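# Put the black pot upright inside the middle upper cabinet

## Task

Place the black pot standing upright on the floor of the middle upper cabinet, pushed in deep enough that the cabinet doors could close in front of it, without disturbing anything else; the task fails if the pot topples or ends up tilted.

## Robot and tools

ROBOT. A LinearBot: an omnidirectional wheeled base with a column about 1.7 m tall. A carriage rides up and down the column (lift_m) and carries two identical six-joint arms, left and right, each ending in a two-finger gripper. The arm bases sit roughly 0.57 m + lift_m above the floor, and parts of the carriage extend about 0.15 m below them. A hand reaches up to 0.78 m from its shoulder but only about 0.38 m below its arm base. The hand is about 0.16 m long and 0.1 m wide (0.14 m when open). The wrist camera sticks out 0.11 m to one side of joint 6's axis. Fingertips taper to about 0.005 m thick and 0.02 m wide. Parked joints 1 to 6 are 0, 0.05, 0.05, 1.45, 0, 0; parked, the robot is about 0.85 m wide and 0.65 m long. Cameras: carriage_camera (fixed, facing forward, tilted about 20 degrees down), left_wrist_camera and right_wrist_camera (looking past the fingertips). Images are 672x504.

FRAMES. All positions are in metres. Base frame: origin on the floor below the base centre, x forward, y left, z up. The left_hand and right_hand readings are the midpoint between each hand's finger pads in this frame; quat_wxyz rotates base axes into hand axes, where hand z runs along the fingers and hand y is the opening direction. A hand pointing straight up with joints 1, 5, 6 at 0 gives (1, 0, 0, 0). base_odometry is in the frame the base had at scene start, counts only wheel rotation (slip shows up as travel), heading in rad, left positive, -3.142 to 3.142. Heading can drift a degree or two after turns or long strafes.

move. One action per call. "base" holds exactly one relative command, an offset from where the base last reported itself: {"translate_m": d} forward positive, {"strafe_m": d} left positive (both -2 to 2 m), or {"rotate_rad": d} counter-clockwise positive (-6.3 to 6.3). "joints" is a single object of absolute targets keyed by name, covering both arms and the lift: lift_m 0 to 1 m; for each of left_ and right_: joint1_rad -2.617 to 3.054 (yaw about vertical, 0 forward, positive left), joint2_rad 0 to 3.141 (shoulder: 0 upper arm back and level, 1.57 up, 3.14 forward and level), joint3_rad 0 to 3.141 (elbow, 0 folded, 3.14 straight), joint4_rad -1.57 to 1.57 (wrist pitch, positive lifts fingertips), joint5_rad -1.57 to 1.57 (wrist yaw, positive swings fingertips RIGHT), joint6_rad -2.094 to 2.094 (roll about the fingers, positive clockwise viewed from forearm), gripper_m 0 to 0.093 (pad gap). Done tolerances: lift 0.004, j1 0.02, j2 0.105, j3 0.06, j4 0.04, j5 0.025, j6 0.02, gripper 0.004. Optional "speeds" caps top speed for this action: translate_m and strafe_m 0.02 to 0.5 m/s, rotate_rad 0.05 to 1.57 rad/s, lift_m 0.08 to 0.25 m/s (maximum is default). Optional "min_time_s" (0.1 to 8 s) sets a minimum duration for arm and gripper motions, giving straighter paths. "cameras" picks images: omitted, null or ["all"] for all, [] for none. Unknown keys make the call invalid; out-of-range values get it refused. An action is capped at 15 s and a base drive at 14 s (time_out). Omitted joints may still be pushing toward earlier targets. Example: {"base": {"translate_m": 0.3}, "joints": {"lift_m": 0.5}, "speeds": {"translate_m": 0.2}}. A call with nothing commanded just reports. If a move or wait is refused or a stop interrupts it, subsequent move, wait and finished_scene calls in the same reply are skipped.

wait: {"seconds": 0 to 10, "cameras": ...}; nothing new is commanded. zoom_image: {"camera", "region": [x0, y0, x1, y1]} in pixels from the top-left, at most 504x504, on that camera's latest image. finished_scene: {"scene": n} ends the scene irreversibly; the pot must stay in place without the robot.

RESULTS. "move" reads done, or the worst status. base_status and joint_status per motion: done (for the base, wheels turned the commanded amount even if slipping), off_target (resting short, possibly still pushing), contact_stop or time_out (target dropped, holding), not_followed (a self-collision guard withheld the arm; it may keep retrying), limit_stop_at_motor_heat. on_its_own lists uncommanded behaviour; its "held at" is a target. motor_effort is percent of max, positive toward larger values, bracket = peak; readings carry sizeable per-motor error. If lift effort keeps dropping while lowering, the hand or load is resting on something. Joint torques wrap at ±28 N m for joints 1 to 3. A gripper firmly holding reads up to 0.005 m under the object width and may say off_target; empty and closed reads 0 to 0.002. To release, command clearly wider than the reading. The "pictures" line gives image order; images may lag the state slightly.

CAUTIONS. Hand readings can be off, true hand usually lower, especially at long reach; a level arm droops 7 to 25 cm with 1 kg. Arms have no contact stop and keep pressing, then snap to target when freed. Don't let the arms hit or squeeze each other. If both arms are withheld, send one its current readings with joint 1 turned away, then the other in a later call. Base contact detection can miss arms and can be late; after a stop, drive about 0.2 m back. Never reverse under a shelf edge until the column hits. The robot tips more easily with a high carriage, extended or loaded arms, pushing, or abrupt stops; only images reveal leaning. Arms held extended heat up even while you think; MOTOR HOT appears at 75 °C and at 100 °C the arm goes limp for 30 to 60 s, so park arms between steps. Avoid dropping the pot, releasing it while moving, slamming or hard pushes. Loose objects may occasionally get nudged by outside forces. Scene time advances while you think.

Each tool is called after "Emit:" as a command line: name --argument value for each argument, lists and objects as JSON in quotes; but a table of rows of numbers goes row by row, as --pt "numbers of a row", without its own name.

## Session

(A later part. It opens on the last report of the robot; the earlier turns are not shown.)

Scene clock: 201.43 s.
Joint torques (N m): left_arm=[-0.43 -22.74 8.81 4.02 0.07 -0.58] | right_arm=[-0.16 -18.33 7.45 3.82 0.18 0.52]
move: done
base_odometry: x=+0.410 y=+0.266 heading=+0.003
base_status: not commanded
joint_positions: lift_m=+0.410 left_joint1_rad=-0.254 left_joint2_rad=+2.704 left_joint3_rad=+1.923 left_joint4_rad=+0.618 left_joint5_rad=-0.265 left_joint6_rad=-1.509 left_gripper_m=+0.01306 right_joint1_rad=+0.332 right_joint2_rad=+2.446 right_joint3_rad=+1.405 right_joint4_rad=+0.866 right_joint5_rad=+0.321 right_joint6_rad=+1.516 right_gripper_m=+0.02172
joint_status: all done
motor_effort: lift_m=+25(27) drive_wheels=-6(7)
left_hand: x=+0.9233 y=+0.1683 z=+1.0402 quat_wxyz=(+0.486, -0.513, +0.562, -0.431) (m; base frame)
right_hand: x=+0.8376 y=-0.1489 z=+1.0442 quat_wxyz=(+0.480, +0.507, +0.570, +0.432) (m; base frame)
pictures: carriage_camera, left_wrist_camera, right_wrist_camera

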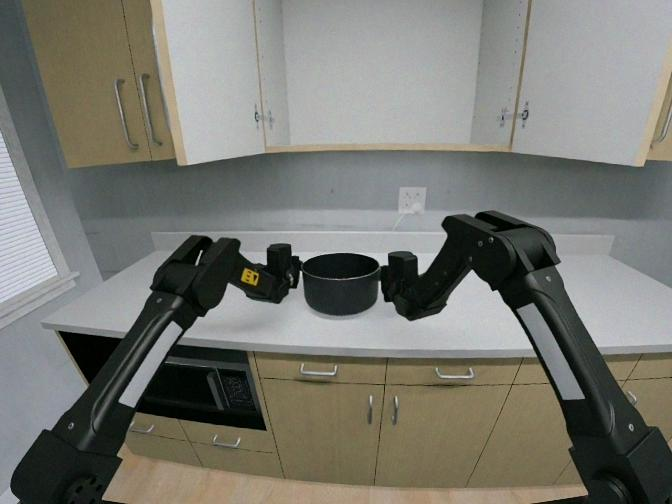

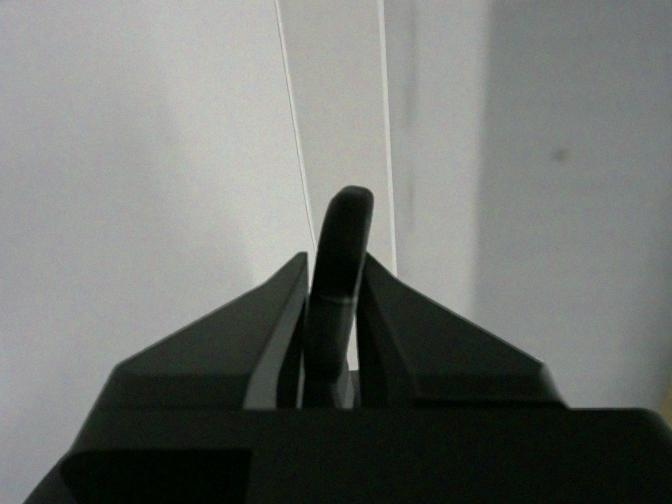

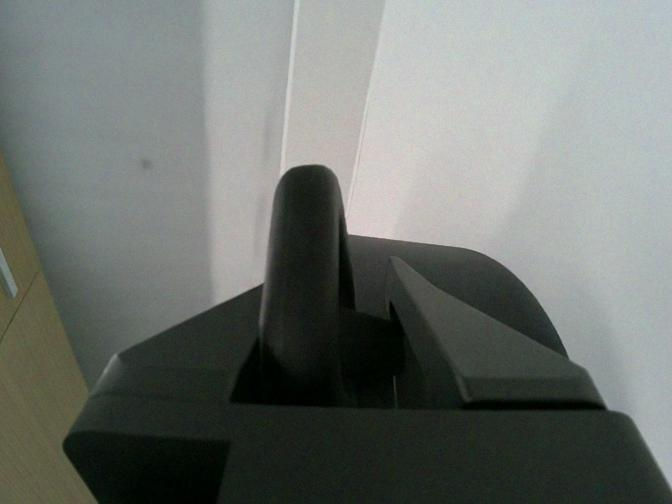

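Emit:
move --joints '{"lift_m": 0.47, "left_joint4_rad": 0.93, "right_joint4_rad": 1.2, "left_joint2_rad": 2.635, "right_joint2_rad": 2.385}' --min_time_s 1.0 --speeds '{"lift_m": 0.1}' --cameras '["carriage_camera", "left_wrist_camera", "right_wrist_camera"]'

Scene clock: 204.93 s.
Joint torques (N m): left_arm=[-0.36 -25.57 8.79 4.44 0.11 -0.73] | right_arm=[-0.27 -21.07 7.45 4.51 0.1 0.81]
move: off_target
base_odometry: x=+0.410 y=+0.266 heading=+0.003
base_status: not commanded
joint_positions: lift_m=+0.470 left_joint1_rad=-0.254 left_joint2_rad=+2.713 left_joint3_rad=+1.923 left_joint4_rad=+0.745 left_joint5_rad=-0.265 left_joint6_rad=-1.495 left_gripper_m=+0.01293 right_joint1_rad=+0.332 right_joint2_rad=+2.453 right_joint3_rad=+1.405 right_joint4_rad=+0.969 right_joint5_rad=+0.324 right_joint6_rad=+1.487 right_gripper_m=+0.02170
joint_status: left_joint4_rad off_target (ended at +0.745, target +0.930); right_joint4_rad off_target (ended at +0.969, target +1.200); the others done
motor_effort: lift_m=+24(29) drive_wheels=-5(7)
left_hand: x=+0.9260 y=+0.1676 z=+1.1247 quat_wxyz=(+0.513, -0.491, +0.530, -0.464) (m; base frame)
right_hand: x=+0.8402 y=-0.1482 z=+1.1243 quat_wxyz=(+0.505, +0.487, +0.547, +0.456) (m; base frame)
pictures: carriage_camera, left_wrist_camera, right_wrist_camera

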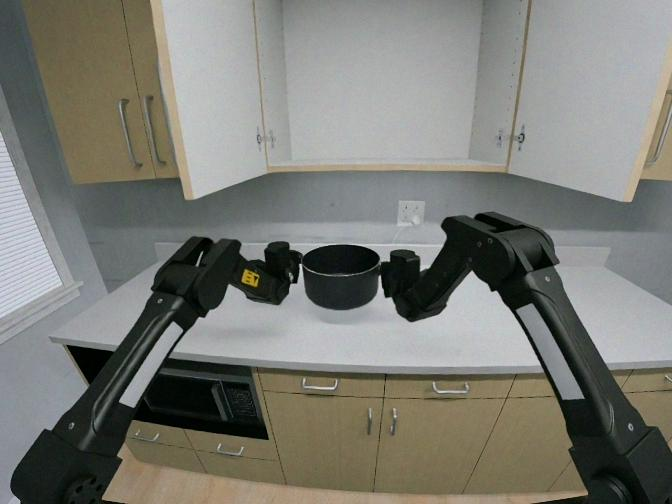

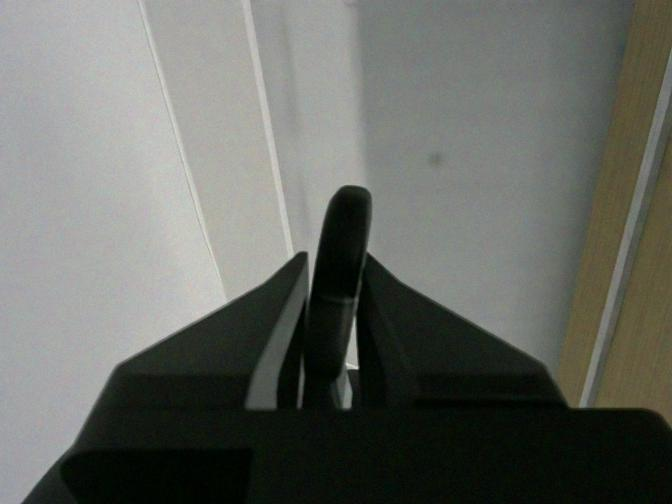

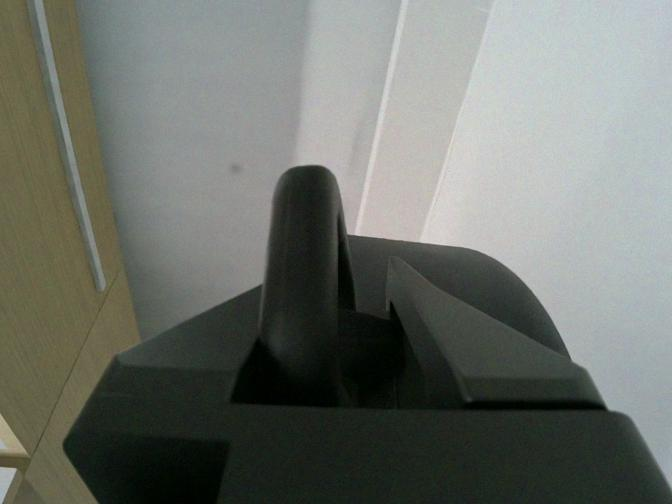

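Emit:
move --base '{"translate_m": -0.53}' --joints '{"lift_m": 0.58}' --speeds '{"translate_m": 0.3, "lift_m": 0.12}' --cameras '["carriage_camera"]'

Emit:
move --base '{"strafe_m": -0.135}' --joints '{"lift_m": 0.93}' --speeds '{"strafe_m": 0.15, "lift_m": 0.2}' --cameras '["carriage_camera", "left_wrist_camera"]'

Scene clock: 209.87 s.
Joint torques (N m): left_arm=[-0.35 -25.52 9.07 4.18 0.08 -0.76] | right_arm=[-0.2 -21.09 7.72 4.26 0.09 0.89]
move: done
base_odometry: x=-0.120 y=+0.264 heading=+0.004
base_status: done
joint_positions: lift_m=+0.580 left_joint1_rad=-0.254 left_joint2_rad=+2.713 left_joint3_rad=+1.920 left_joint4_rad=+0.766 left_joint5_rad=-0.263 left_joint6_rad=-1.492 left_gripper_m=+0.01293 right_joint1_rad=+0.332 right_joint2_rad=+2.453 right_joint3_rad=+1.401 right_joint4_rad=+0.987 right_joint5_rad=+0.327 right_joint6_rad=+1.481 right_gripper_m=+0.02170
joint_status: all done
motor_effort: lift_m=+24(30) drive_wheels=-4(14)
left_hand: x=+0.9256 y=+0.1668 z=+1.2384 quat_wxyz=(+0.516, -0.486, +0.526, -0.470) (m; base frame)
right_hand: x=+0.8397 y=-0.1489 z=+1.2370 quat_wxyz=(+0.510, +0.484, +0.544, +0.458) (m; base frame)
pictures: carriage_camera

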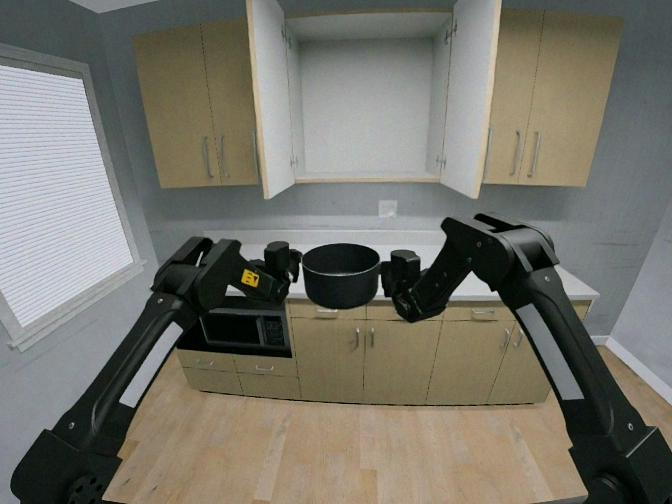

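Scene clock: 212.23 s.
Joint torques (N m): left_arm=[-0.29 -25.57 9.35 4.19 0.07 -0.78] | right_arm=[-0.32 -21.08 7.79 4.28 0.03 0.92]
move: done
base_odometry: x=-0.120 y=+0.129 heading=+0.003
base_status: done
joint_positions: lift_m=+0.930 left_joint1_rad=-0.255 left_joint2_rad=+2.713 left_joint3_rad=+1.917 left_joint4_rad=+0.768 left_joint5_rad=-0.260 left_joint6_rad=-1.491 left_gripper_m=+0.01293 right_joint1_rad=+0.335 right_joint2_rad=+2.453 right_joint3_rad=+1.400 right_joint4_rad=+0.987 right_joint5_rad=+0.328 right_joint6_rad=+1.479 right_gripper_m=+0.02170
joint_status: all done
motor_effort: lift_m=+24(30) drive_wheels=-3(8)
left_hand: x=+0.9251 y=+0.1659 z=+1.5874 quat_wxyz=(+0.515, -0.485, +0.527, -0.470) (m; base frame)
right_hand: x=+0.8392 y=-0.1476 z=+1.5863 quat_wxyz=(+0.509, +0.484, +0.545, +0.458) (m; base frame)
pictures: carriage_camera, left_wrist_camera

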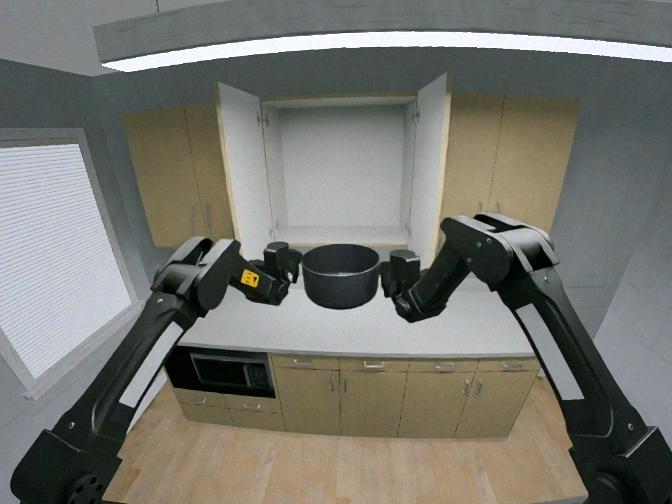

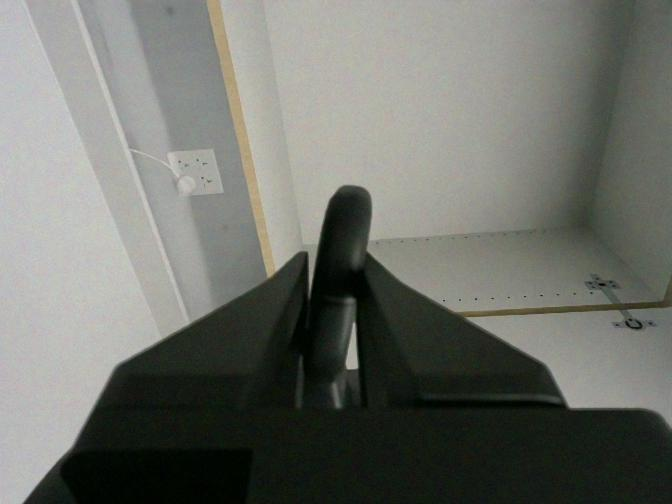

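Emit:
move --base '{"translate_m": 0.45}' --speeds '{"translate_m": 0.25}' --cameras '["carriage_camera", "left_wrist_camera", "right_wrist_camera"]'

Scene clock: 218.23 s.
Joint torques (N m): left_arm=[-0.21 -25.51 9.36 4.19 0.07 -0.78] | right_arm=[-0.44 -21.19 7.76 4.3 0.05 0.92]
move: done
MOTOR HOT: joint 2 (shoulder) of the left arm reports 75 °C; the controller stops that arm at 100 °C. To cool a motor, set the load down, stop pushing, or move to a pose that needs little force.
base_odometry: x=+0.330 y=+0.130 heading=+0.003
base_status: done
joint_positions: lift_m=+0.930 left_joint1_rad=-0.255 left_joint2_rad=+2.713 left_joint3_rad=+1.917 left_joint4_rad=+0.766 left_joint5_rad=-0.260 left_joint6_rad=-1.491 left_gripper_m=+0.01293 right_joint1_rad=+0.335 right_joint2_rad=+2.453 right_joint3_rad=+1.400 right_joint4_rad=+0.985 right_joint5_rad=+0.328 right_joint6_rad=+1.479 right_gripper_m=+0.02170
joint_status: not commanded
motor_effort: lift_m=+24(25) drive_wheels=+2(12)
left_hand: x=+0.9251 y=+0.1659 z=+1.5868 quat_wxyz=(+0.515, -0.486, +0.528, -0.469) (m; base frame)
right_hand: x=+0.8392 y=-0.1478 z=+1.5858 quat_wxyz=(+0.509, +0.484, +0.546, +0.457) (m; base frame)
pictures: carriage_camera, left_wrist_camera, right_wrist_camera

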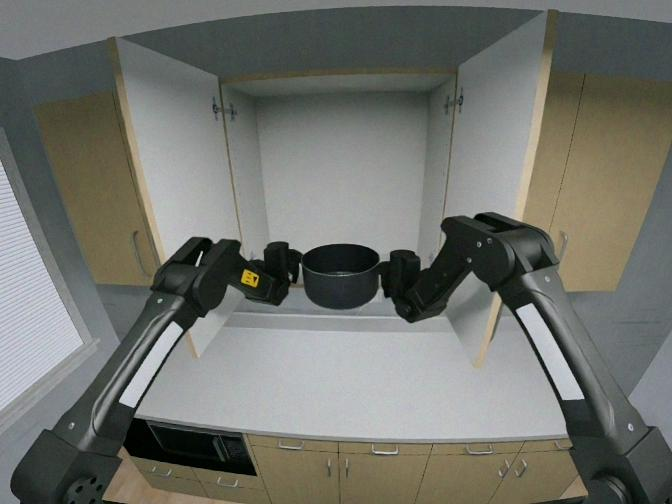

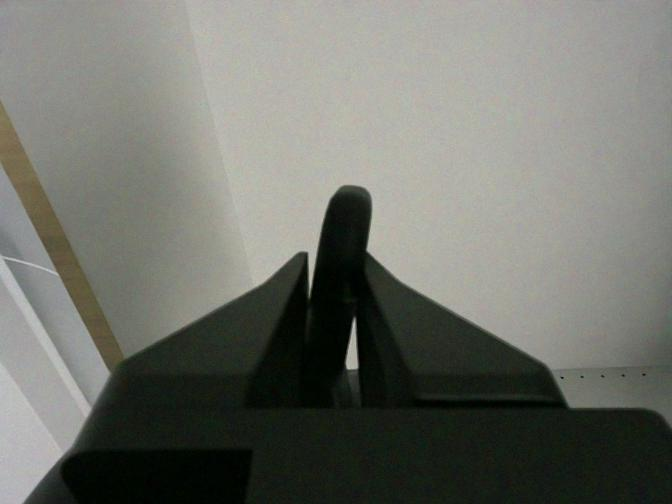

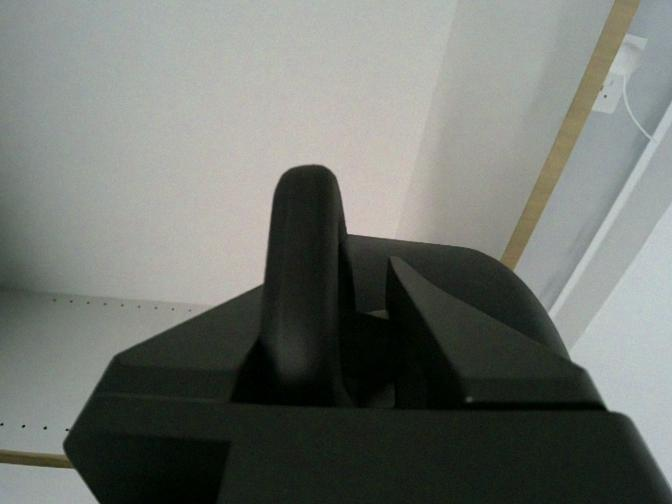

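Emit:
move --base '{"translate_m": 0.275}' --speeds '{"translate_m": 0.2}' --cameras '["carriage_camera"]'

Emit:
move --joints '{"lift_m": 0.875}' --speeds '{"lift_m": 0.1}' --cameras '["carriage_camera"]'

Scene clock: 221.10 s.
Joint torques (N m): left_arm=[-0.25 -25.52 9.39 4.22 0.06 -0.78] | right_arm=[-0.4 -21.22 7.79 4.3 0.04 0.94]
move: done
MOTOR HOT: still on. Joint 2 (shoulder) of the left arm reports 78 °C.
base_odometry: x=+0.605 y=+0.131 heading=+0.002
base_status: done
joint_positions: lift_m=+0.930 left_joint1_rad=-0.255 left_joint2_rad=+2.713 left_joint3_rad=+1.917 left_joint4_rad=+0.765 left_joint5_rad=-0.260 left_joint6_rad=-1.491 left_gripper_m=+0.01293 right_joint1_rad=+0.335 right_joint2_rad=+2.453 right_joint3_rad=+1.400 right_joint4_rad=+0.985 right_joint5_rad=+0.329 right_joint6_rad=+1.479 right_gripper_m=+0.02170
joint_status: not commanded
motor_effort: lift_m=+25(25) drive_wheels=-6(12)
left_hand: x=+0.9251 y=+0.1659 z=+1.5866 quat_wxyz=(+0.515, -0.486, +0.528, -0.469) (m; base frame)
right_hand: x=+0.8392 y=-0.1480 z=+1.5858 quat_wxyz=(+0.509, +0.485, +0.545, +0.457) (m; base frame)
pictures: carriage_camera

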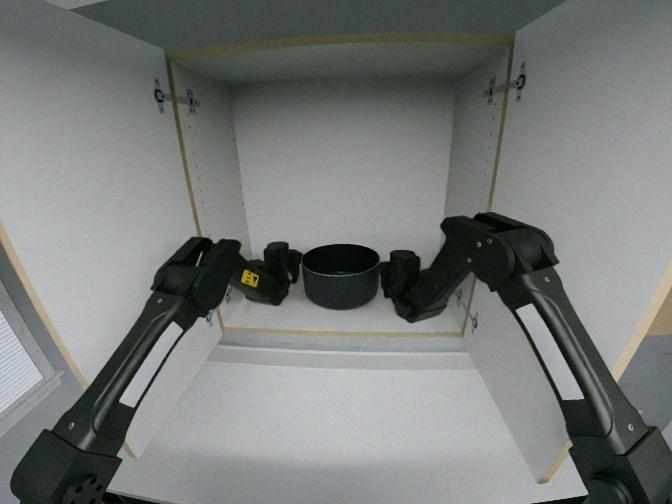

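Scene clock: 222.17 s.
Joint torques (N m): left_arm=[-0.24 -25.61 9.33 4.32 0.05 -0.77] | right_arm=[-0.42 -21.15 7.76 4.38 0.05 0.94]
move: done
MOTOR HOT: still on. Joint 2 (shoulder) of the left arm reports 79 °C.
base_odometry: x=+0.605 y=+0.131 heading=+0.002
base_status: not commanded
joint_positions: lift_m=+0.875 left_joint1_rad=-0.255 left_joint2_rad=+2.713 left_joint3_rad=+1.917 left_joint4_rad=+0.756 left_joint5_rad=-0.260 left_joint6_rad=-1.491 left_gripper_m=+0.01293 right_joint1_rad=+0.335 right_joint2_rad=+2.453 right_joint3_rad=+1.400 right_joint4_rad=+0.979 right_joint5_rad=+0.329 right_joint6_rad=+1.479 right_gripper_m=+0.02170
joint_status: all done
motor_effort: lift_m=+23(23) drive_wheels=-5(7)
left_hand: x=+0.9250 y=+0.1659 z=+1.5298 quat_wxyz=(+0.513, -0.487, +0.531, -0.466) (m; base frame)
right_hand: x=+0.8391 y=-0.1480 z=+1.5298 quat_wxyz=(+0.508, +0.485, +0.547, +0.455) (m; base frame)
pictures: carriage_camera

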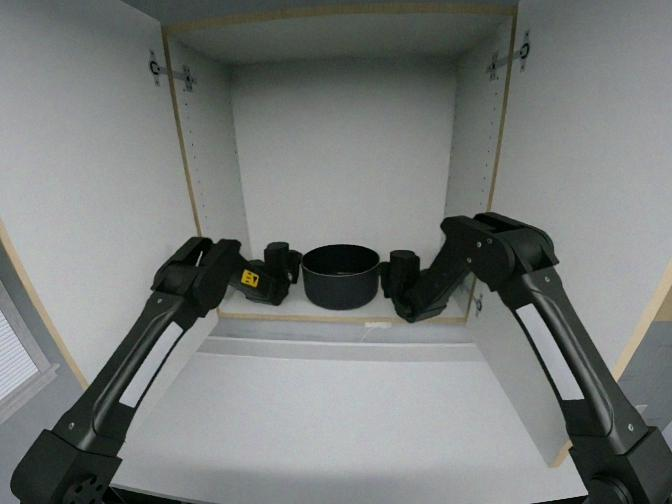

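Emit:
move --joints '{"lift_m": 0.848}' --speeds '{"lift_m": 0.08}' --cameras '[]'

Emit:
move --joints '{"lift_m": 0.828}' --speeds '{"lift_m": 0.08}' --cameras '["carriage_camera"]'

Scene clock: 223.50 s.
Joint torques (N m): left_arm=[-0.24 -25.58 9.31 3.55 0 -0.9] | right_arm=[-0.42 -21.15 7.82 3.93 0.09 0.96]
move: done
MOTOR HOT: still on. Joint 2 (shoulder) of the left arm reports 81 °C.
base_odometry: x=+0.605 y=+0.131 heading=+0.002
base_status: not commanded
joint_positions: lift_m=+0.848 left_joint1_rad=-0.255 left_joint2_rad=+2.713 left_joint3_rad=+1.917 left_joint4_rad=+0.823 left_joint5_rad=-0.253 left_joint6_rad=-1.480 left_gripper_m=+0.01292 right_joint1_rad=+0.335 right_joint2_rad=+2.453 right_joint3_rad=+1.400 right_joint4_rad=+1.018 right_joint5_rad=+0.323 right_joint6_rad=+1.477 right_gripper_m=+0.02170
joint_status: all done
on_its_own: left_joint4_rad moved +0.066 toward your old target +0.930
motor_effort: lift_m=+21(21) drive_wheels=+1(7)
left_hand: x=+0.9251 y=+0.1647 z=+1.5190 quat_wxyz=(+0.527, -0.472, +0.514, -0.485) (m; base frame)
right_hand: x=+0.8396 y=-0.1467 z=+1.5122 quat_wxyz=(+0.514, +0.478, +0.537, +0.468) (m; base frame)
pictures: none
No camera images: "cameras" was empty.

Scene clock: 224.10 s.
Joint torques (N m): left_arm=[-0.25 -24.03 8.91 2.91 -0.07 -1.07] | right_arm=[-0.32 -19.21 7.9 3.55 0.12 1.09]
move: done
MOTOR HOT: still on. Joint 2 (shoulder) of the left arm reports 82 °C.
base_odometry: x=+0.605 y=+0.131 heading=+0.002
base_status: not commanded
joint_positions: lift_m=+0.828 left_joint1_rad=-0.255 left_joint2_rad=+2.698 left_joint3_rad=+1.922 left_joint4_rad=+0.877 left_joint5_rad=-0.245 left_joint6_rad=-1.465 left_gripper_m=+0.01291 right_joint1_rad=+0.335 right_joint2_rad=+2.434 right_joint3_rad=+1.400 right_joint4_rad=+1.051 right_joint5_rad=+0.321 right_joint6_rad=+1.464 right_gripper_m=+0.02170
joint_status: all done
on_its_own: left_joint4_rad moved +0.055 toward your old target +0.930
motor_effort: lift_m=+20(21) drive_wheels=+2(2)
left_hand: x=+0.9249 y=+0.1635 z=+1.5248 quat_wxyz=(+0.543, -0.453, +0.496, -0.505) (m; base frame)
right_hand: x=+0.8399 y=-0.1462 z=+1.5115 quat_wxyz=(+0.525, +0.467, +0.524, +0.481) (m; base frame)
pictures: carriage_camera

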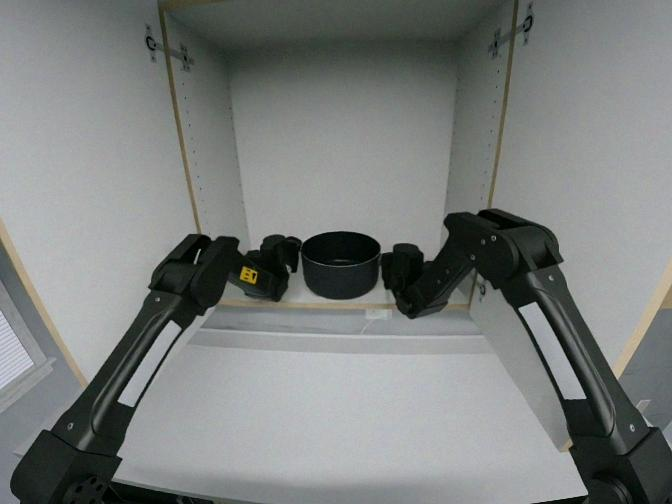

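Emit:
move --joints '{"left_joint2_rad": 2.69, "right_joint2_rad": 2.43, "left_joint4_rad": 0.86, "right_joint4_rad": 1.05}' --min_time_s 0.5 --cameras '[]'

Emit:
move --joints '{"left_gripper_m": 0.093, "right_gripper_m": 0.093}' --min_time_s 1.2 --cameras '["carriage_camera", "left_wrist_camera", "right_wrist_camera"]'

Scene clock: 226.40 s.
Joint torques (N m): left_arm=[-0.36 -18.47 8.46 2.36 -0.06 -1.07] | right_arm=[-0.38 -14.75 7.24 2.26 0.15 1.05]
move: done
MOTOR HOT: still on. Joint 2 (shoulder) of the left arm reports 86 °C.
base_odometry: x=+0.605 y=+0.131 heading=+0.002
base_status: not commanded
joint_positions: lift_m=+0.828 left_joint1_rad=-0.254 left_joint2_rad=+2.698 left_joint3_rad=+1.927 left_joint4_rad=+0.857 left_joint5_rad=-0.245 left_joint6_rad=-1.465 left_gripper_m=+0.01291 right_joint1_rad=+0.334 right_joint2_rad=+2.434 right_joint3_rad=+1.409 right_joint4_rad=+1.019 right_joint5_rad=+0.317 right_joint6_rad=+1.466 right_gripper_m=+0.02170
joint_status: all done
motor_effort: lift_m=+20(20) drive_wheels=+2(3)
left_hand: x=+0.9260 y=+0.1638 z=+1.5223 quat_wxyz=(+0.540, -0.456, +0.500, -0.500) (m; base frame)
right_hand: x=+0.8415 y=-0.1456 z=+1.5077 quat_wxyz=(+0.521, +0.470, +0.531, +0.476) (m; base frame)
pictures: none
No camera images: "cameras" was empty.

Scene clock: 227.90 s.
Joint torques (N m): left_arm=[-0.36 -18.74 8.46 2.57 -0.05 0.01] | right_arm=[-0.29 -14.69 7.08 2.13 0.14 0.03]
move: done
MOTOR HOT: still on. Joint 2 (shoulder) of the left arm reports 86 °C.
base_odometry: x=+0.605 y=+0.131 heading=+0.002
base_status: not commanded
joint_positions: lift_m=+0.828 left_joint1_rad=-0.254 left_joint2_rad=+2.700 left_joint3_rad=+1.927 left_joint4_rad=+0.839 left_joint5_rad=-0.247 left_joint6_rad=-1.561 left_gripper_m=+0.09289 right_joint1_rad=+0.333 right_joint2_rad=+2.434 right_joint3_rad=+1.412 right_joint4_rad=+1.032 right_joint5_rad=+0.318 right_joint6_rad=+1.558 right_gripper_m=+0.09292
joint_status: all done
motor_effort: lift_m=+20(20) drive_wheels=+2(3)
left_hand: x=+0.9263 y=+0.1639 z=+1.5167 quat_wxyz=(+0.512, -0.483, +0.484, -0.519) (m; base frame)
right_hand: x=+0.8420 y=-0.1458 z=+1.5118 quat_wxyz=(+0.501, +0.492, +0.504, +0.504) (m; base frame)
pictures: carriage_camera, left_wrist_camera, right_wrist_camera

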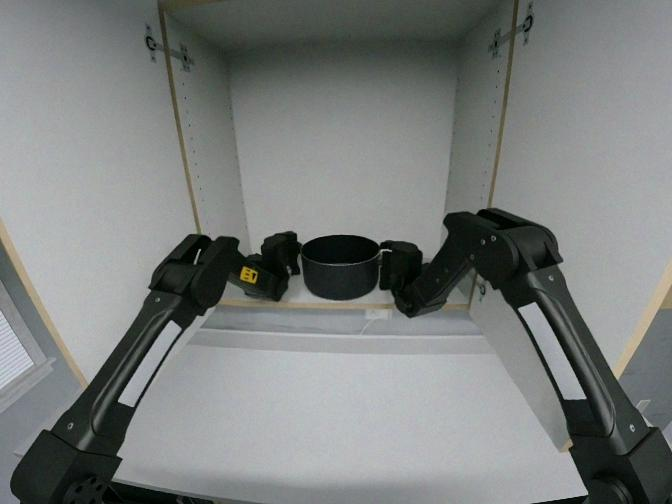

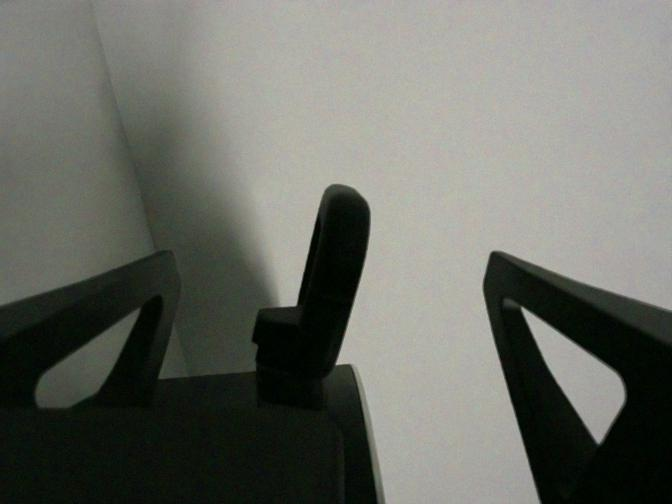

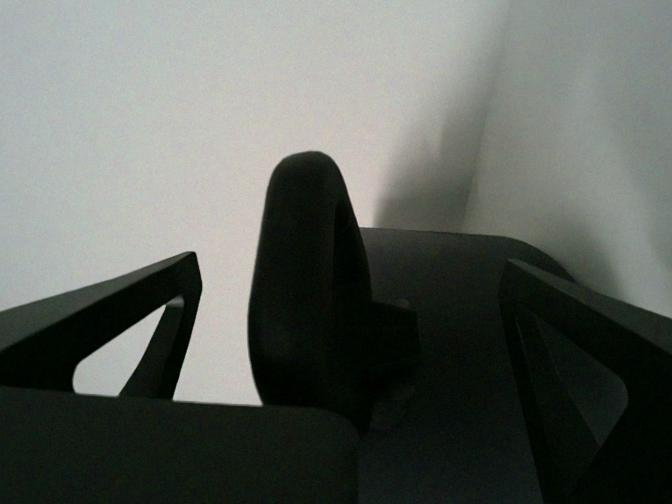

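Emit:
move --base '{"translate_m": -0.65}' --speeds '{"translate_m": 0.3}' --cameras '["carriage_camera"]'

Emit:
move --joints '{"left_joint1_rad": 0, "left_joint2_rad": 0.05, "left_joint3_rad": 0.05, "left_joint4_rad": 1.45, "left_joint5_rad": 0, "right_joint1_rad": 0, "right_joint2_rad": 0.05, "right_joint3_rad": 0.05, "right_joint4_rad": 1.45, "right_joint5_rad": 0}' --min_time_s 2.5 --cameras '["carriage_camera"]'

Scene clock: 232.50 s.
Joint torques (N m): left_arm=[-0.27 -18.73 8.39 2.57 -0.04 0] | right_arm=[-0.23 -14.75 7.06 2.1 0.13 0.05]
move: done
MOTOR HOT: still on. Joint 2 (shoulder) of the left arm reports 85 °C.
base_odometry: x=-0.045 y=+0.129 heading=+0.002
base_status: done
joint_positions: lift_m=+0.828 left_joint1_rad=-0.255 left_joint2_rad=+2.700 left_joint3_rad=+1.927 left_joint4_rad=+0.839 left_joint5_rad=-0.248 left_joint6_rad=-1.561 left_gripper_m=+0.09289 right_joint1_rad=+0.333 right_joint2_rad=+2.434 right_joint3_rad=+1.412 right_joint4_rad=+1.035 right_joint5_rad=+0.318 right_joint6_rad=+1.559 right_gripper_m=+0.09292
joint_status: not commanded
motor_effort: lift_m=+20(20) drive_wheels=-3(14)
left_hand: x=+0.9263 y=+0.1639 z=+1.5167 quat_wxyz=(+0.513, -0.484, +0.484, -0.519) (m; base frame)
right_hand: x=+0.8421 y=-0.1463 z=+1.5126 quat_wxyz=(+0.501, +0.491, +0.503, +0.505) (m; base frame)
pictures: carriage_camera

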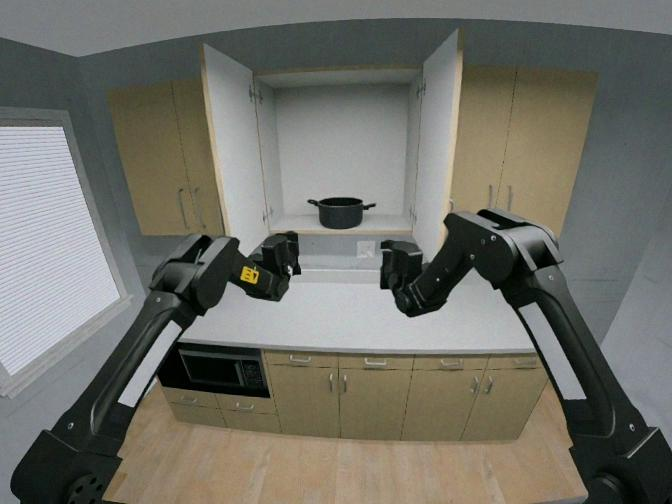

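Scene clock: 235.30 s.
Joint torques (N m): left_arm=[0.54 3.62 4.56 0.15 0.26 -0.09] | right_arm=[-0.58 3.67 4.4 -0.03 -0.31 0.13]
move: done
MOTOR HOT: still on. Joint 2 (shoulder) of the left arm reports 83 °C.
base_odometry: x=-0.045 y=+0.129 heading=+0.002
base_status: not commanded
joint_positions: lift_m=+0.828 left_joint1_rad=-0.006 left_joint2_rad=+0.054 left_joint3_rad=+0.054 left_joint4_rad=+1.434 left_joint5_rad=-0.014 left_joint6_rad=-1.562 left_gripper_m=+0.09290 right_joint1_rad=+0.006 right_joint2_rad=+0.055 right_joint3_rad=+0.058 right_joint4_rad=+1.439 right_joint5_rad=+0.016 right_joint6_rad=+1.559 right_gripper_m=+0.09292
joint_status: all done
motor_effort: lift_m=+21(21) drive_wheels=-3(4)
left_hand: x=+0.2578 y=+0.3056 z=+1.8337 quat_wxyz=(+0.707, -0.053, +0.044, -0.704) (m; base frame)
right_hand: x=+0.2554 y=-0.3061 z=+1.8350 quat_wxyz=(+0.708, +0.051, +0.040, +0.703) (m; base frame)
pictures: carriage_camera

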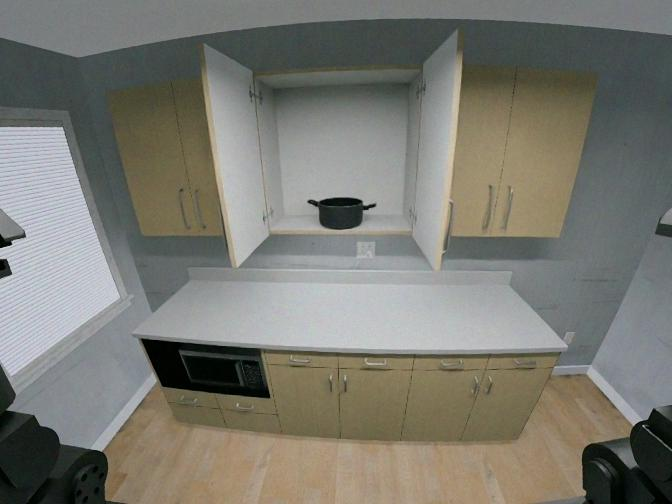

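Emit:
zoom_image --camera "carriage_camera" --region '[230, 150, 450, 290]'

Scaled by 2.291 from the camera's 672x504 image, which has a finer 960x720 frame.

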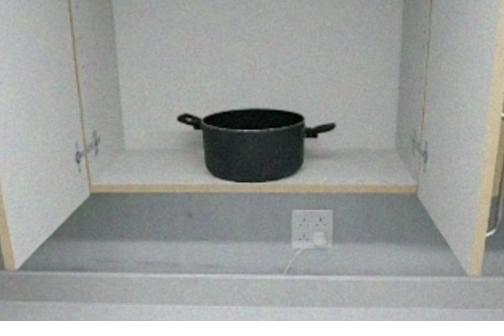

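Emit:
zoom_image --camera "carriage_camera" --region '[290, 190, 390, 245]'

Emit:
zoom_image --camera "carriage_camera" --region '[310, 215, 370, 240]'

Scaled by 5.040 from the camera's 672x504 image, which has a finer 960x720 frame.

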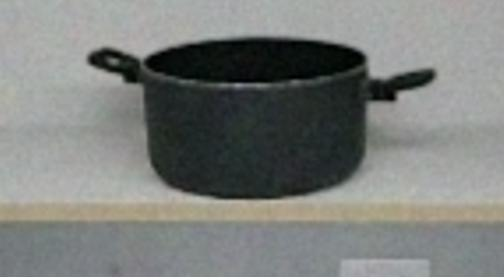

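Scaled by 8.400 from the camera's 672x504 image, which has a finer 960x720 frame.

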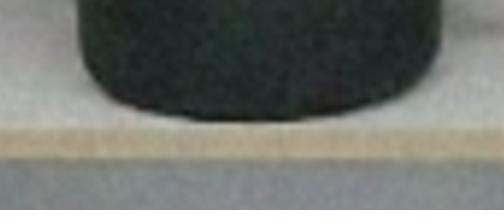

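Emit:
move --base '{"translate_m": 0.5}' --joints '{"lift_m": 1.0}' --speeds '{"translate_m": 0.2}' --cameras '["carriage_camera"]'

Emit:
zoom_image --camera "carriage_camera" --region '[200, 200, 480, 410]'

Scene clock: 243.67 s.
Joint torques (N m): left_arm=[0.53 4.04 5.01 0.03 0.16 -0.07] | right_arm=[-0.65 4.27 4.71 -0.12 -0.22 0.11]
move: done
MOTOR HOT: still on. Joint 2 (shoulder) of the left arm reports 75 °C.
base_odometry: x=+0.455 y=+0.130 heading=+0.001
base_status: done
joint_positions: lift_m=+1.000 left_joint1_rad=-0.006 left_joint2_rad=+0.049 left_joint3_rad=+0.049 left_joint4_rad=+1.442 left_joint5_rad=-0.005 left_joint6_rad=-1.562 left_gripper_m=+0.09290 right_joint1_rad=+0.006 right_joint2_rad=+0.049 right_joint3_rad=+0.052 right_joint4_rad=+1.446 right_joint5_rad=+0.008 right_joint6_rad=+1.559 right_gripper_m=+0.09292
joint_status: all done
motor_effort: lift_m=+24(29) drive_wheels=-6(10)
left_hand: x=+0.2554 y=+0.3041 z=+2.0044 quat_wxyz=(+0.707, -0.047, +0.044, -0.704) (m; base frame)
right_hand: x=+0.2536 y=-0.3046 z=+2.0054 quat_wxyz=(+0.708, +0.045, +0.041, +0.704) (m; base frame)
pictures: carriage_camera

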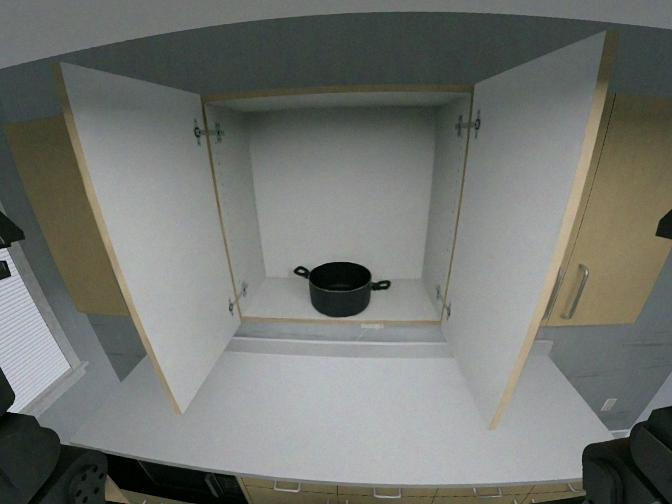

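Scaled by 1.800 from the camera's 672x504 image, which has a finer 960x720 frame.

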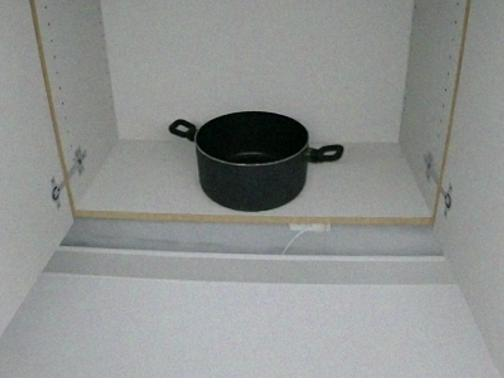

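Emit:
zoom_image --camera "carriage_camera" --region '[300, 285, 380, 335]'

Scaled by 6.300 from the camera's 672x504 image, which has a finer 960x720 frame.

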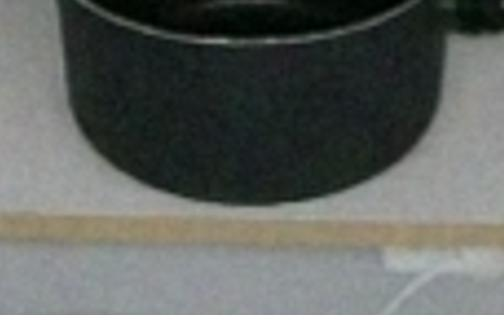

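Emit:
move --base '{"translate_m": -0.355}' --joints '{"lift_m": 0.85}' --speeds '{"translate_m": 0.2}' --cameras '[]'

Emit:
wait --seconds 10 --cameras '[]'

Emit:
wait --seconds 10 --cameras '[]'

Emit:
wait --seconds 10 --cameras '[]'

Emit:
wait --seconds 10 --cameras '["carriage_camera"]'

Scene clock: 251.17 s.
Joint torques (N m): left_arm=[0.5 4.07 5.22 0.01 0.14 -0.08] | right_arm=[-0.61 4.27 4.98 -0.13 -0.18 0.13]
move: done
MOTOR HOT: cleared for the motors of the left arm.
base_odometry: x=+0.100 y=+0.129 heading=+0.001
base_status: done
joint_positions: lift_m=+0.850 left_joint1_rad=-0.006 left_joint2_rad=+0.049 left_joint3_rad=+0.047 left_joint4_rad=+1.444 left_joint5_rad=-0.003 left_joint6_rad=-1.562 left_gripper_m=+0.09290 right_joint1_rad=+0.006 right_joint2_rad=+0.049 right_joint3_rad=+0.051 right_joint4_rad=+1.447 right_joint5_rad=+0.006 right_joint6_rad=+1.559 right_gripper_m=+0.09292
joint_status: all done
motor_effort: lift_m=+21(22) drive_wheels=-2(12)
left_hand: x=+0.2556 y=+0.3038 z=+1.8542 quat_wxyz=(+0.707, -0.046, +0.045, -0.704) (m; base frame)
right_hand: x=+0.2539 y=-0.3042 z=+1.8552 quat_wxyz=(+0.708, +0.045, +0.042, +0.704) (m; base frame)
pictures: none
No camera images: "cameras" was empty.

Scene clock: 261.17 s.
Joint torques (N m): left_arm=[0.49 4.08 5.23 0.03 0.15 -0.08] | right_arm=[-0.65 4.3 4.96 -0.14 -0.18 0.12]
base_odometry: x=+0.100 y=+0.129 heading=+0.001
base_status: done
joint_positions: lift_m=+0.850 left_joint1_rad=-0.006 left_joint2_rad=+0.049 left_joint3_rad=+0.047 left_joint4_rad=+1.444 left_joint5_rad=-0.003 left_joint6_rad=-1.562 left_gripper_m=+0.09290 right_joint1_rad=+0.006 right_joint2_rad=+0.049 right_joint3_rad=+0.051 right_joint4_rad=+1.447 right_joint5_rad=+0.006 right_joint6_rad=+1.559 right_gripper_m=+0.09292
joint_status: all done
motor_effort: lift_m=+21(22) drive_wheels=-3(12)
left_hand: x=+0.2556 y=+0.3038 z=+1.8542 quat_wxyz=(+0.707, -0.046, +0.045, -0.704) (m; base frame)
right_hand: x=+0.2539 y=-0.3042 z=+1.8552 quat_wxyz=(+0.708, +0.045, +0.042, +0.704) (m; base frame)
wait: 10.00 s; at rest by 0.27 s
pictures: none
No camera images: "cameras" was empty.

Scene clock: 271.17 s.
Joint torques (N m): left_arm=[0.53 4.12 5.19 0.02 0.16 -0.08] | right_arm=[-0.54 4.25 4.97 -0.12 -0.17 0.13]
base_odometry: x=+0.100 y=+0.129 heading=+0.001
base_status: done
joint_positions: lift_m=+0.850 left_joint1_rad=-0.006 left_joint2_rad=+0.049 left_joint3_rad=+0.047 left_joint4_rad=+1.444 left_joint5_rad=-0.003 left_joint6_rad=-1.562 left_gripper_m=+0.09290 right_joint1_rad=+0.006 right_joint2_rad=+0.049 right_joint3_rad=+0.051 right_joint4_rad=+1.447 right_joint5_rad=+0.006 right_joint6_rad=+1.559 right_gripper_m=+0.09292
joint_status: all done
motor_effort: lift_m=+21(22) drive_wheels=-3(12)
left_hand: x=+0.2556 y=+0.3038 z=+1.8542 quat_wxyz=(+0.707, -0.046, +0.045, -0.704) (m; base frame)
right_hand: x=+0.2539 y=-0.3042 z=+1.8552 quat_wxyz=(+0.708, +0.045, +0.042, +0.704) (m; base frame)
wait: 10.00 s; at rest by 0.27 s
pictures: none
No camera images: "cameras" was empty.

Scene clock: 281.17 s.
Joint torques (N m): left_arm=[0.51 4.14 5.22 0.03 0.14 -0.08] | right_arm=[-0.61 4.18 4.9 -0.13 -0.2 0.11]
base_odometry: x=+0.100 y=+0.129 heading=+0.001
base_status: done
joint_positions: lift_m=+0.850 left_joint1_rad=-0.006 left_joint2_rad=+0.049 left_joint3_rad=+0.047 left_joint4_rad=+1.444 left_joint5_rad=-0.003 left_joint6_rad=-1.562 left_gripper_m=+0.09290 right_joint1_rad=+0.006 right_joint2_rad=+0.049 right_joint3_rad=+0.051 right_joint4_rad=+1.447 right_joint5_rad=+0.006 right_joint6_rad=+1.559 right_gripper_m=+0.09292
joint_status: all done
motor_effort: lift_m=+21(22) drive_wheels=-3(12)
left_hand: x=+0.2556 y=+0.3038 z=+1.8542 quat_wxyz=(+0.707, -0.046, +0.045, -0.704) (m; base frame)
right_hand: x=+0.2539 y=-0.3042 z=+1.8552 quat_wxyz=(+0.708, +0.045, +0.042, +0.704) (m; base frame)
wait: 10.00 s; at rest by 0.27 s
pictures: none
No camera images: "cameras" was empty.

Scene clock: 291.17 s.
Joint torques (N m): left_arm=[0.53 4.16 5.22 0.02 0.15 -0.08] | right_arm=[-0.65 4.27 4.98 -0.13 -0.17 0.12]
base_odometry: x=+0.100 y=+0.129 heading=+0.001
base_status: done
joint_positions: lift_m=+0.850 left_joint1_rad=-0.006 left_joint2_rad=+0.049 left_joint3_rad=+0.047 left_joint4_rad=+1.444 left_joint5_rad=-0.003 left_joint6_rad=-1.562 left_gripper_m=+0.09290 right_joint1_rad=+0.006 right_joint2_rad=+0.049 right_joint3_rad=+0.051 right_joint4_rad=+1.447 right_joint5_rad=+0.006 right_joint6_rad=+1.559 right_gripper_m=+0.09292
joint_status: all done
motor_effort: lift_m=+21(22) drive_wheels=-3(12)
left_hand: x=+0.2556 y=+0.3038 z=+1.8542 quat_wxyz=(+0.707, -0.046, +0.045, -0.704) (m; base frame)
right_hand: x=+0.2539 y=-0.3042 z=+1.8552 quat_wxyz=(+0.708, +0.045, +0.042, +0.704) (m; base frame)
wait: 10.00 s; at rest by 0.27 s
pictures: carriage_camera

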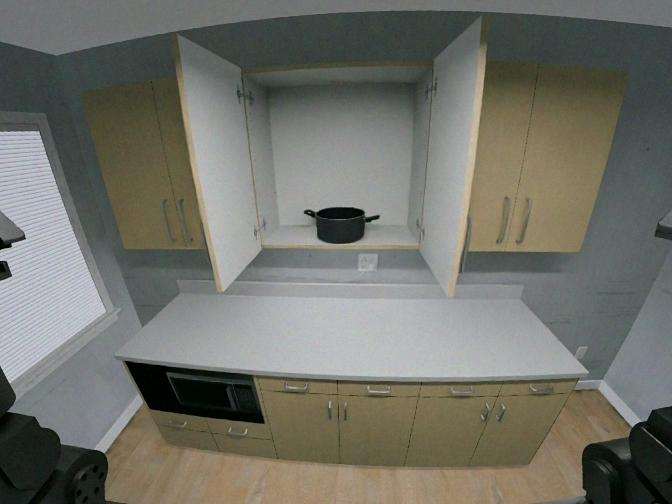

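Emit:
move --joints '{"left_joint1_rad": -0.52, "left_joint2_rad": 2.66, "left_joint3_rad": 1.53, "left_joint4_rad": 1.16, "left_joint5_rad": -0.52, "left_joint6_rad": -1.571, "right_joint1_rad": 0.542, "right_joint2_rad": 2.66, "right_joint3_rad": 1.53, "right_joint4_rad": 1.16, "right_joint5_rad": 0.542, "right_joint6_rad": 1.571, "left_gripper_m": 0.0, "right_gripper_m": 0.0}' --min_time_s 2.5 --cameras '["carriage_camera"]'

Emit:
move --base '{"translate_m": 0.4}' --speeds '{"translate_m": 0.2}' --cameras '["carriage_camera", "left_wrist_camera", "right_wrist_camera"]'

Scene clock: 295.07 s.
Joint torques (N m): left_arm=[-0.55 -15.92 6.99 2.36 -0.1 -0.01] | right_arm=[0.23 -14.84 6.78 1.94 0.18 0.03]
move: done
base_odometry: x=+0.100 y=+0.129 heading=+0.001
base_status: not commanded
joint_positions: lift_m=+0.850 left_joint1_rad=-0.515 left_joint2_rad=+2.661 left_joint3_rad=+1.507 left_joint4_rad=+1.152 left_joint5_rad=-0.506 left_joint6_rad=-1.562 left_gripper_m=+0.00020 right_joint1_rad=+0.538 right_joint2_rad=+2.659 right_joint3_rad=+1.504 right_joint4_rad=+1.155 right_joint5_rad=+0.525 right_joint6_rad=+1.559 right_gripper_m=+0.00021
joint_status: all done
motor_effort: lift_m=+21(21) drive_wheels=-2(4)
left_hand: x=+0.8142 y=+0.0644 z=+1.4597 quat_wxyz=(+0.500, -0.496, +0.505, -0.499) (m; base frame)
right_hand: x=+0.8083 y=-0.0547 z=+1.4603 quat_wxyz=(+0.500, +0.494, +0.506, +0.500) (m; base frame)
pictures: carriage_camera

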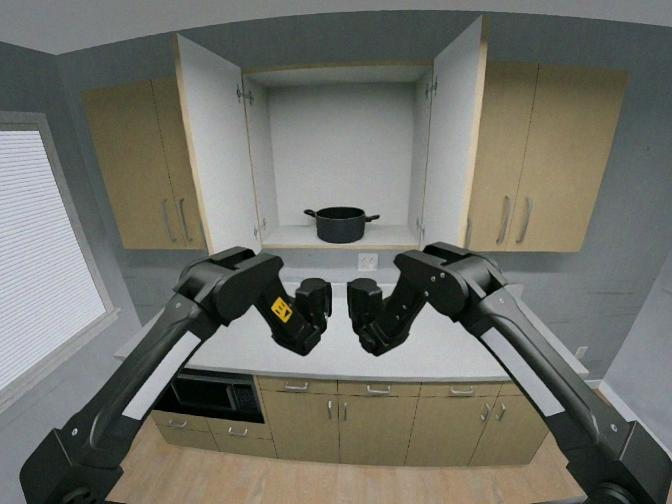

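Scene clock: 298.27 s.
Joint torques (N m): left_arm=[-0.29 -15.9 6.91 2.37 -0.08 0.01] | right_arm=[0.23 -14.74 6.79 1.9 0.15 0.04]
move: done
base_odometry: x=+0.500 y=+0.129 heading=+0.001
base_status: done
joint_positions: lift_m=+0.850 left_joint1_rad=-0.518 left_joint2_rad=+2.661 left_joint3_rad=+1.507 left_joint4_rad=+1.152 left_joint5_rad=-0.510 left_joint6_rad=-1.562 left_gripper_m=+0.00020 right_joint1_rad=+0.539 right_joint2_rad=+2.659 right_joint3_rad=+1.504 right_joint4_rad=+1.155 right_joint5_rad=+0.529 right_joint6_rad=+1.559 right_gripper_m=+0.00021
joint_status: not commanded
motor_effort: lift_m=+21(21) drive_wheels=-5(11)
left_hand: x=+0.8135 y=+0.0636 z=+1.4597 quat_wxyz=(+0.500, -0.496, +0.505, -0.499) (m; base frame)
right_hand: x=+0.8080 y=-0.0547 z=+1.4603 quat_wxyz=(+0.500, +0.495, +0.505, +0.499) (m; base frame)
pictures: carriage_camera, left_wrist_camera, right_wrist_camera

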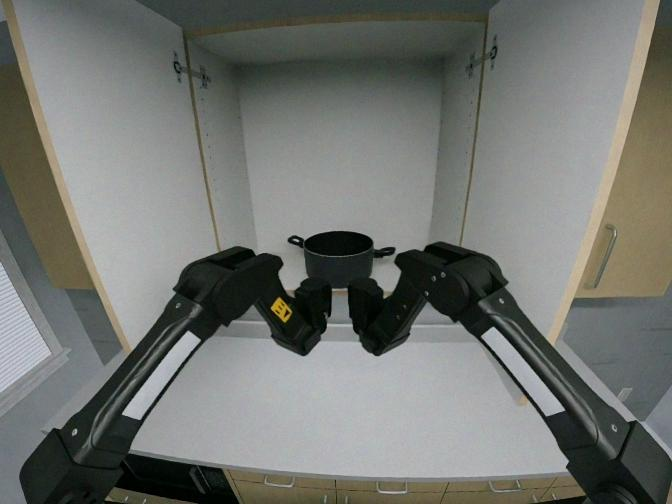

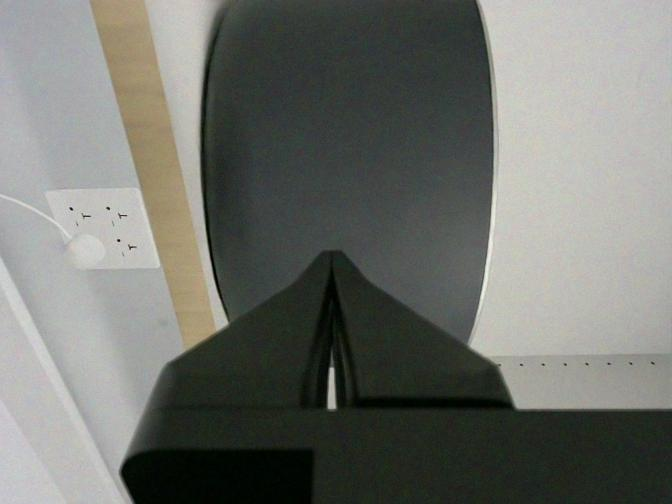

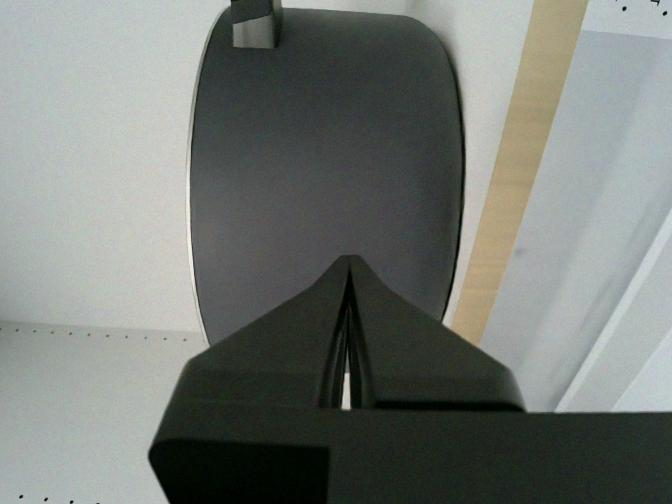

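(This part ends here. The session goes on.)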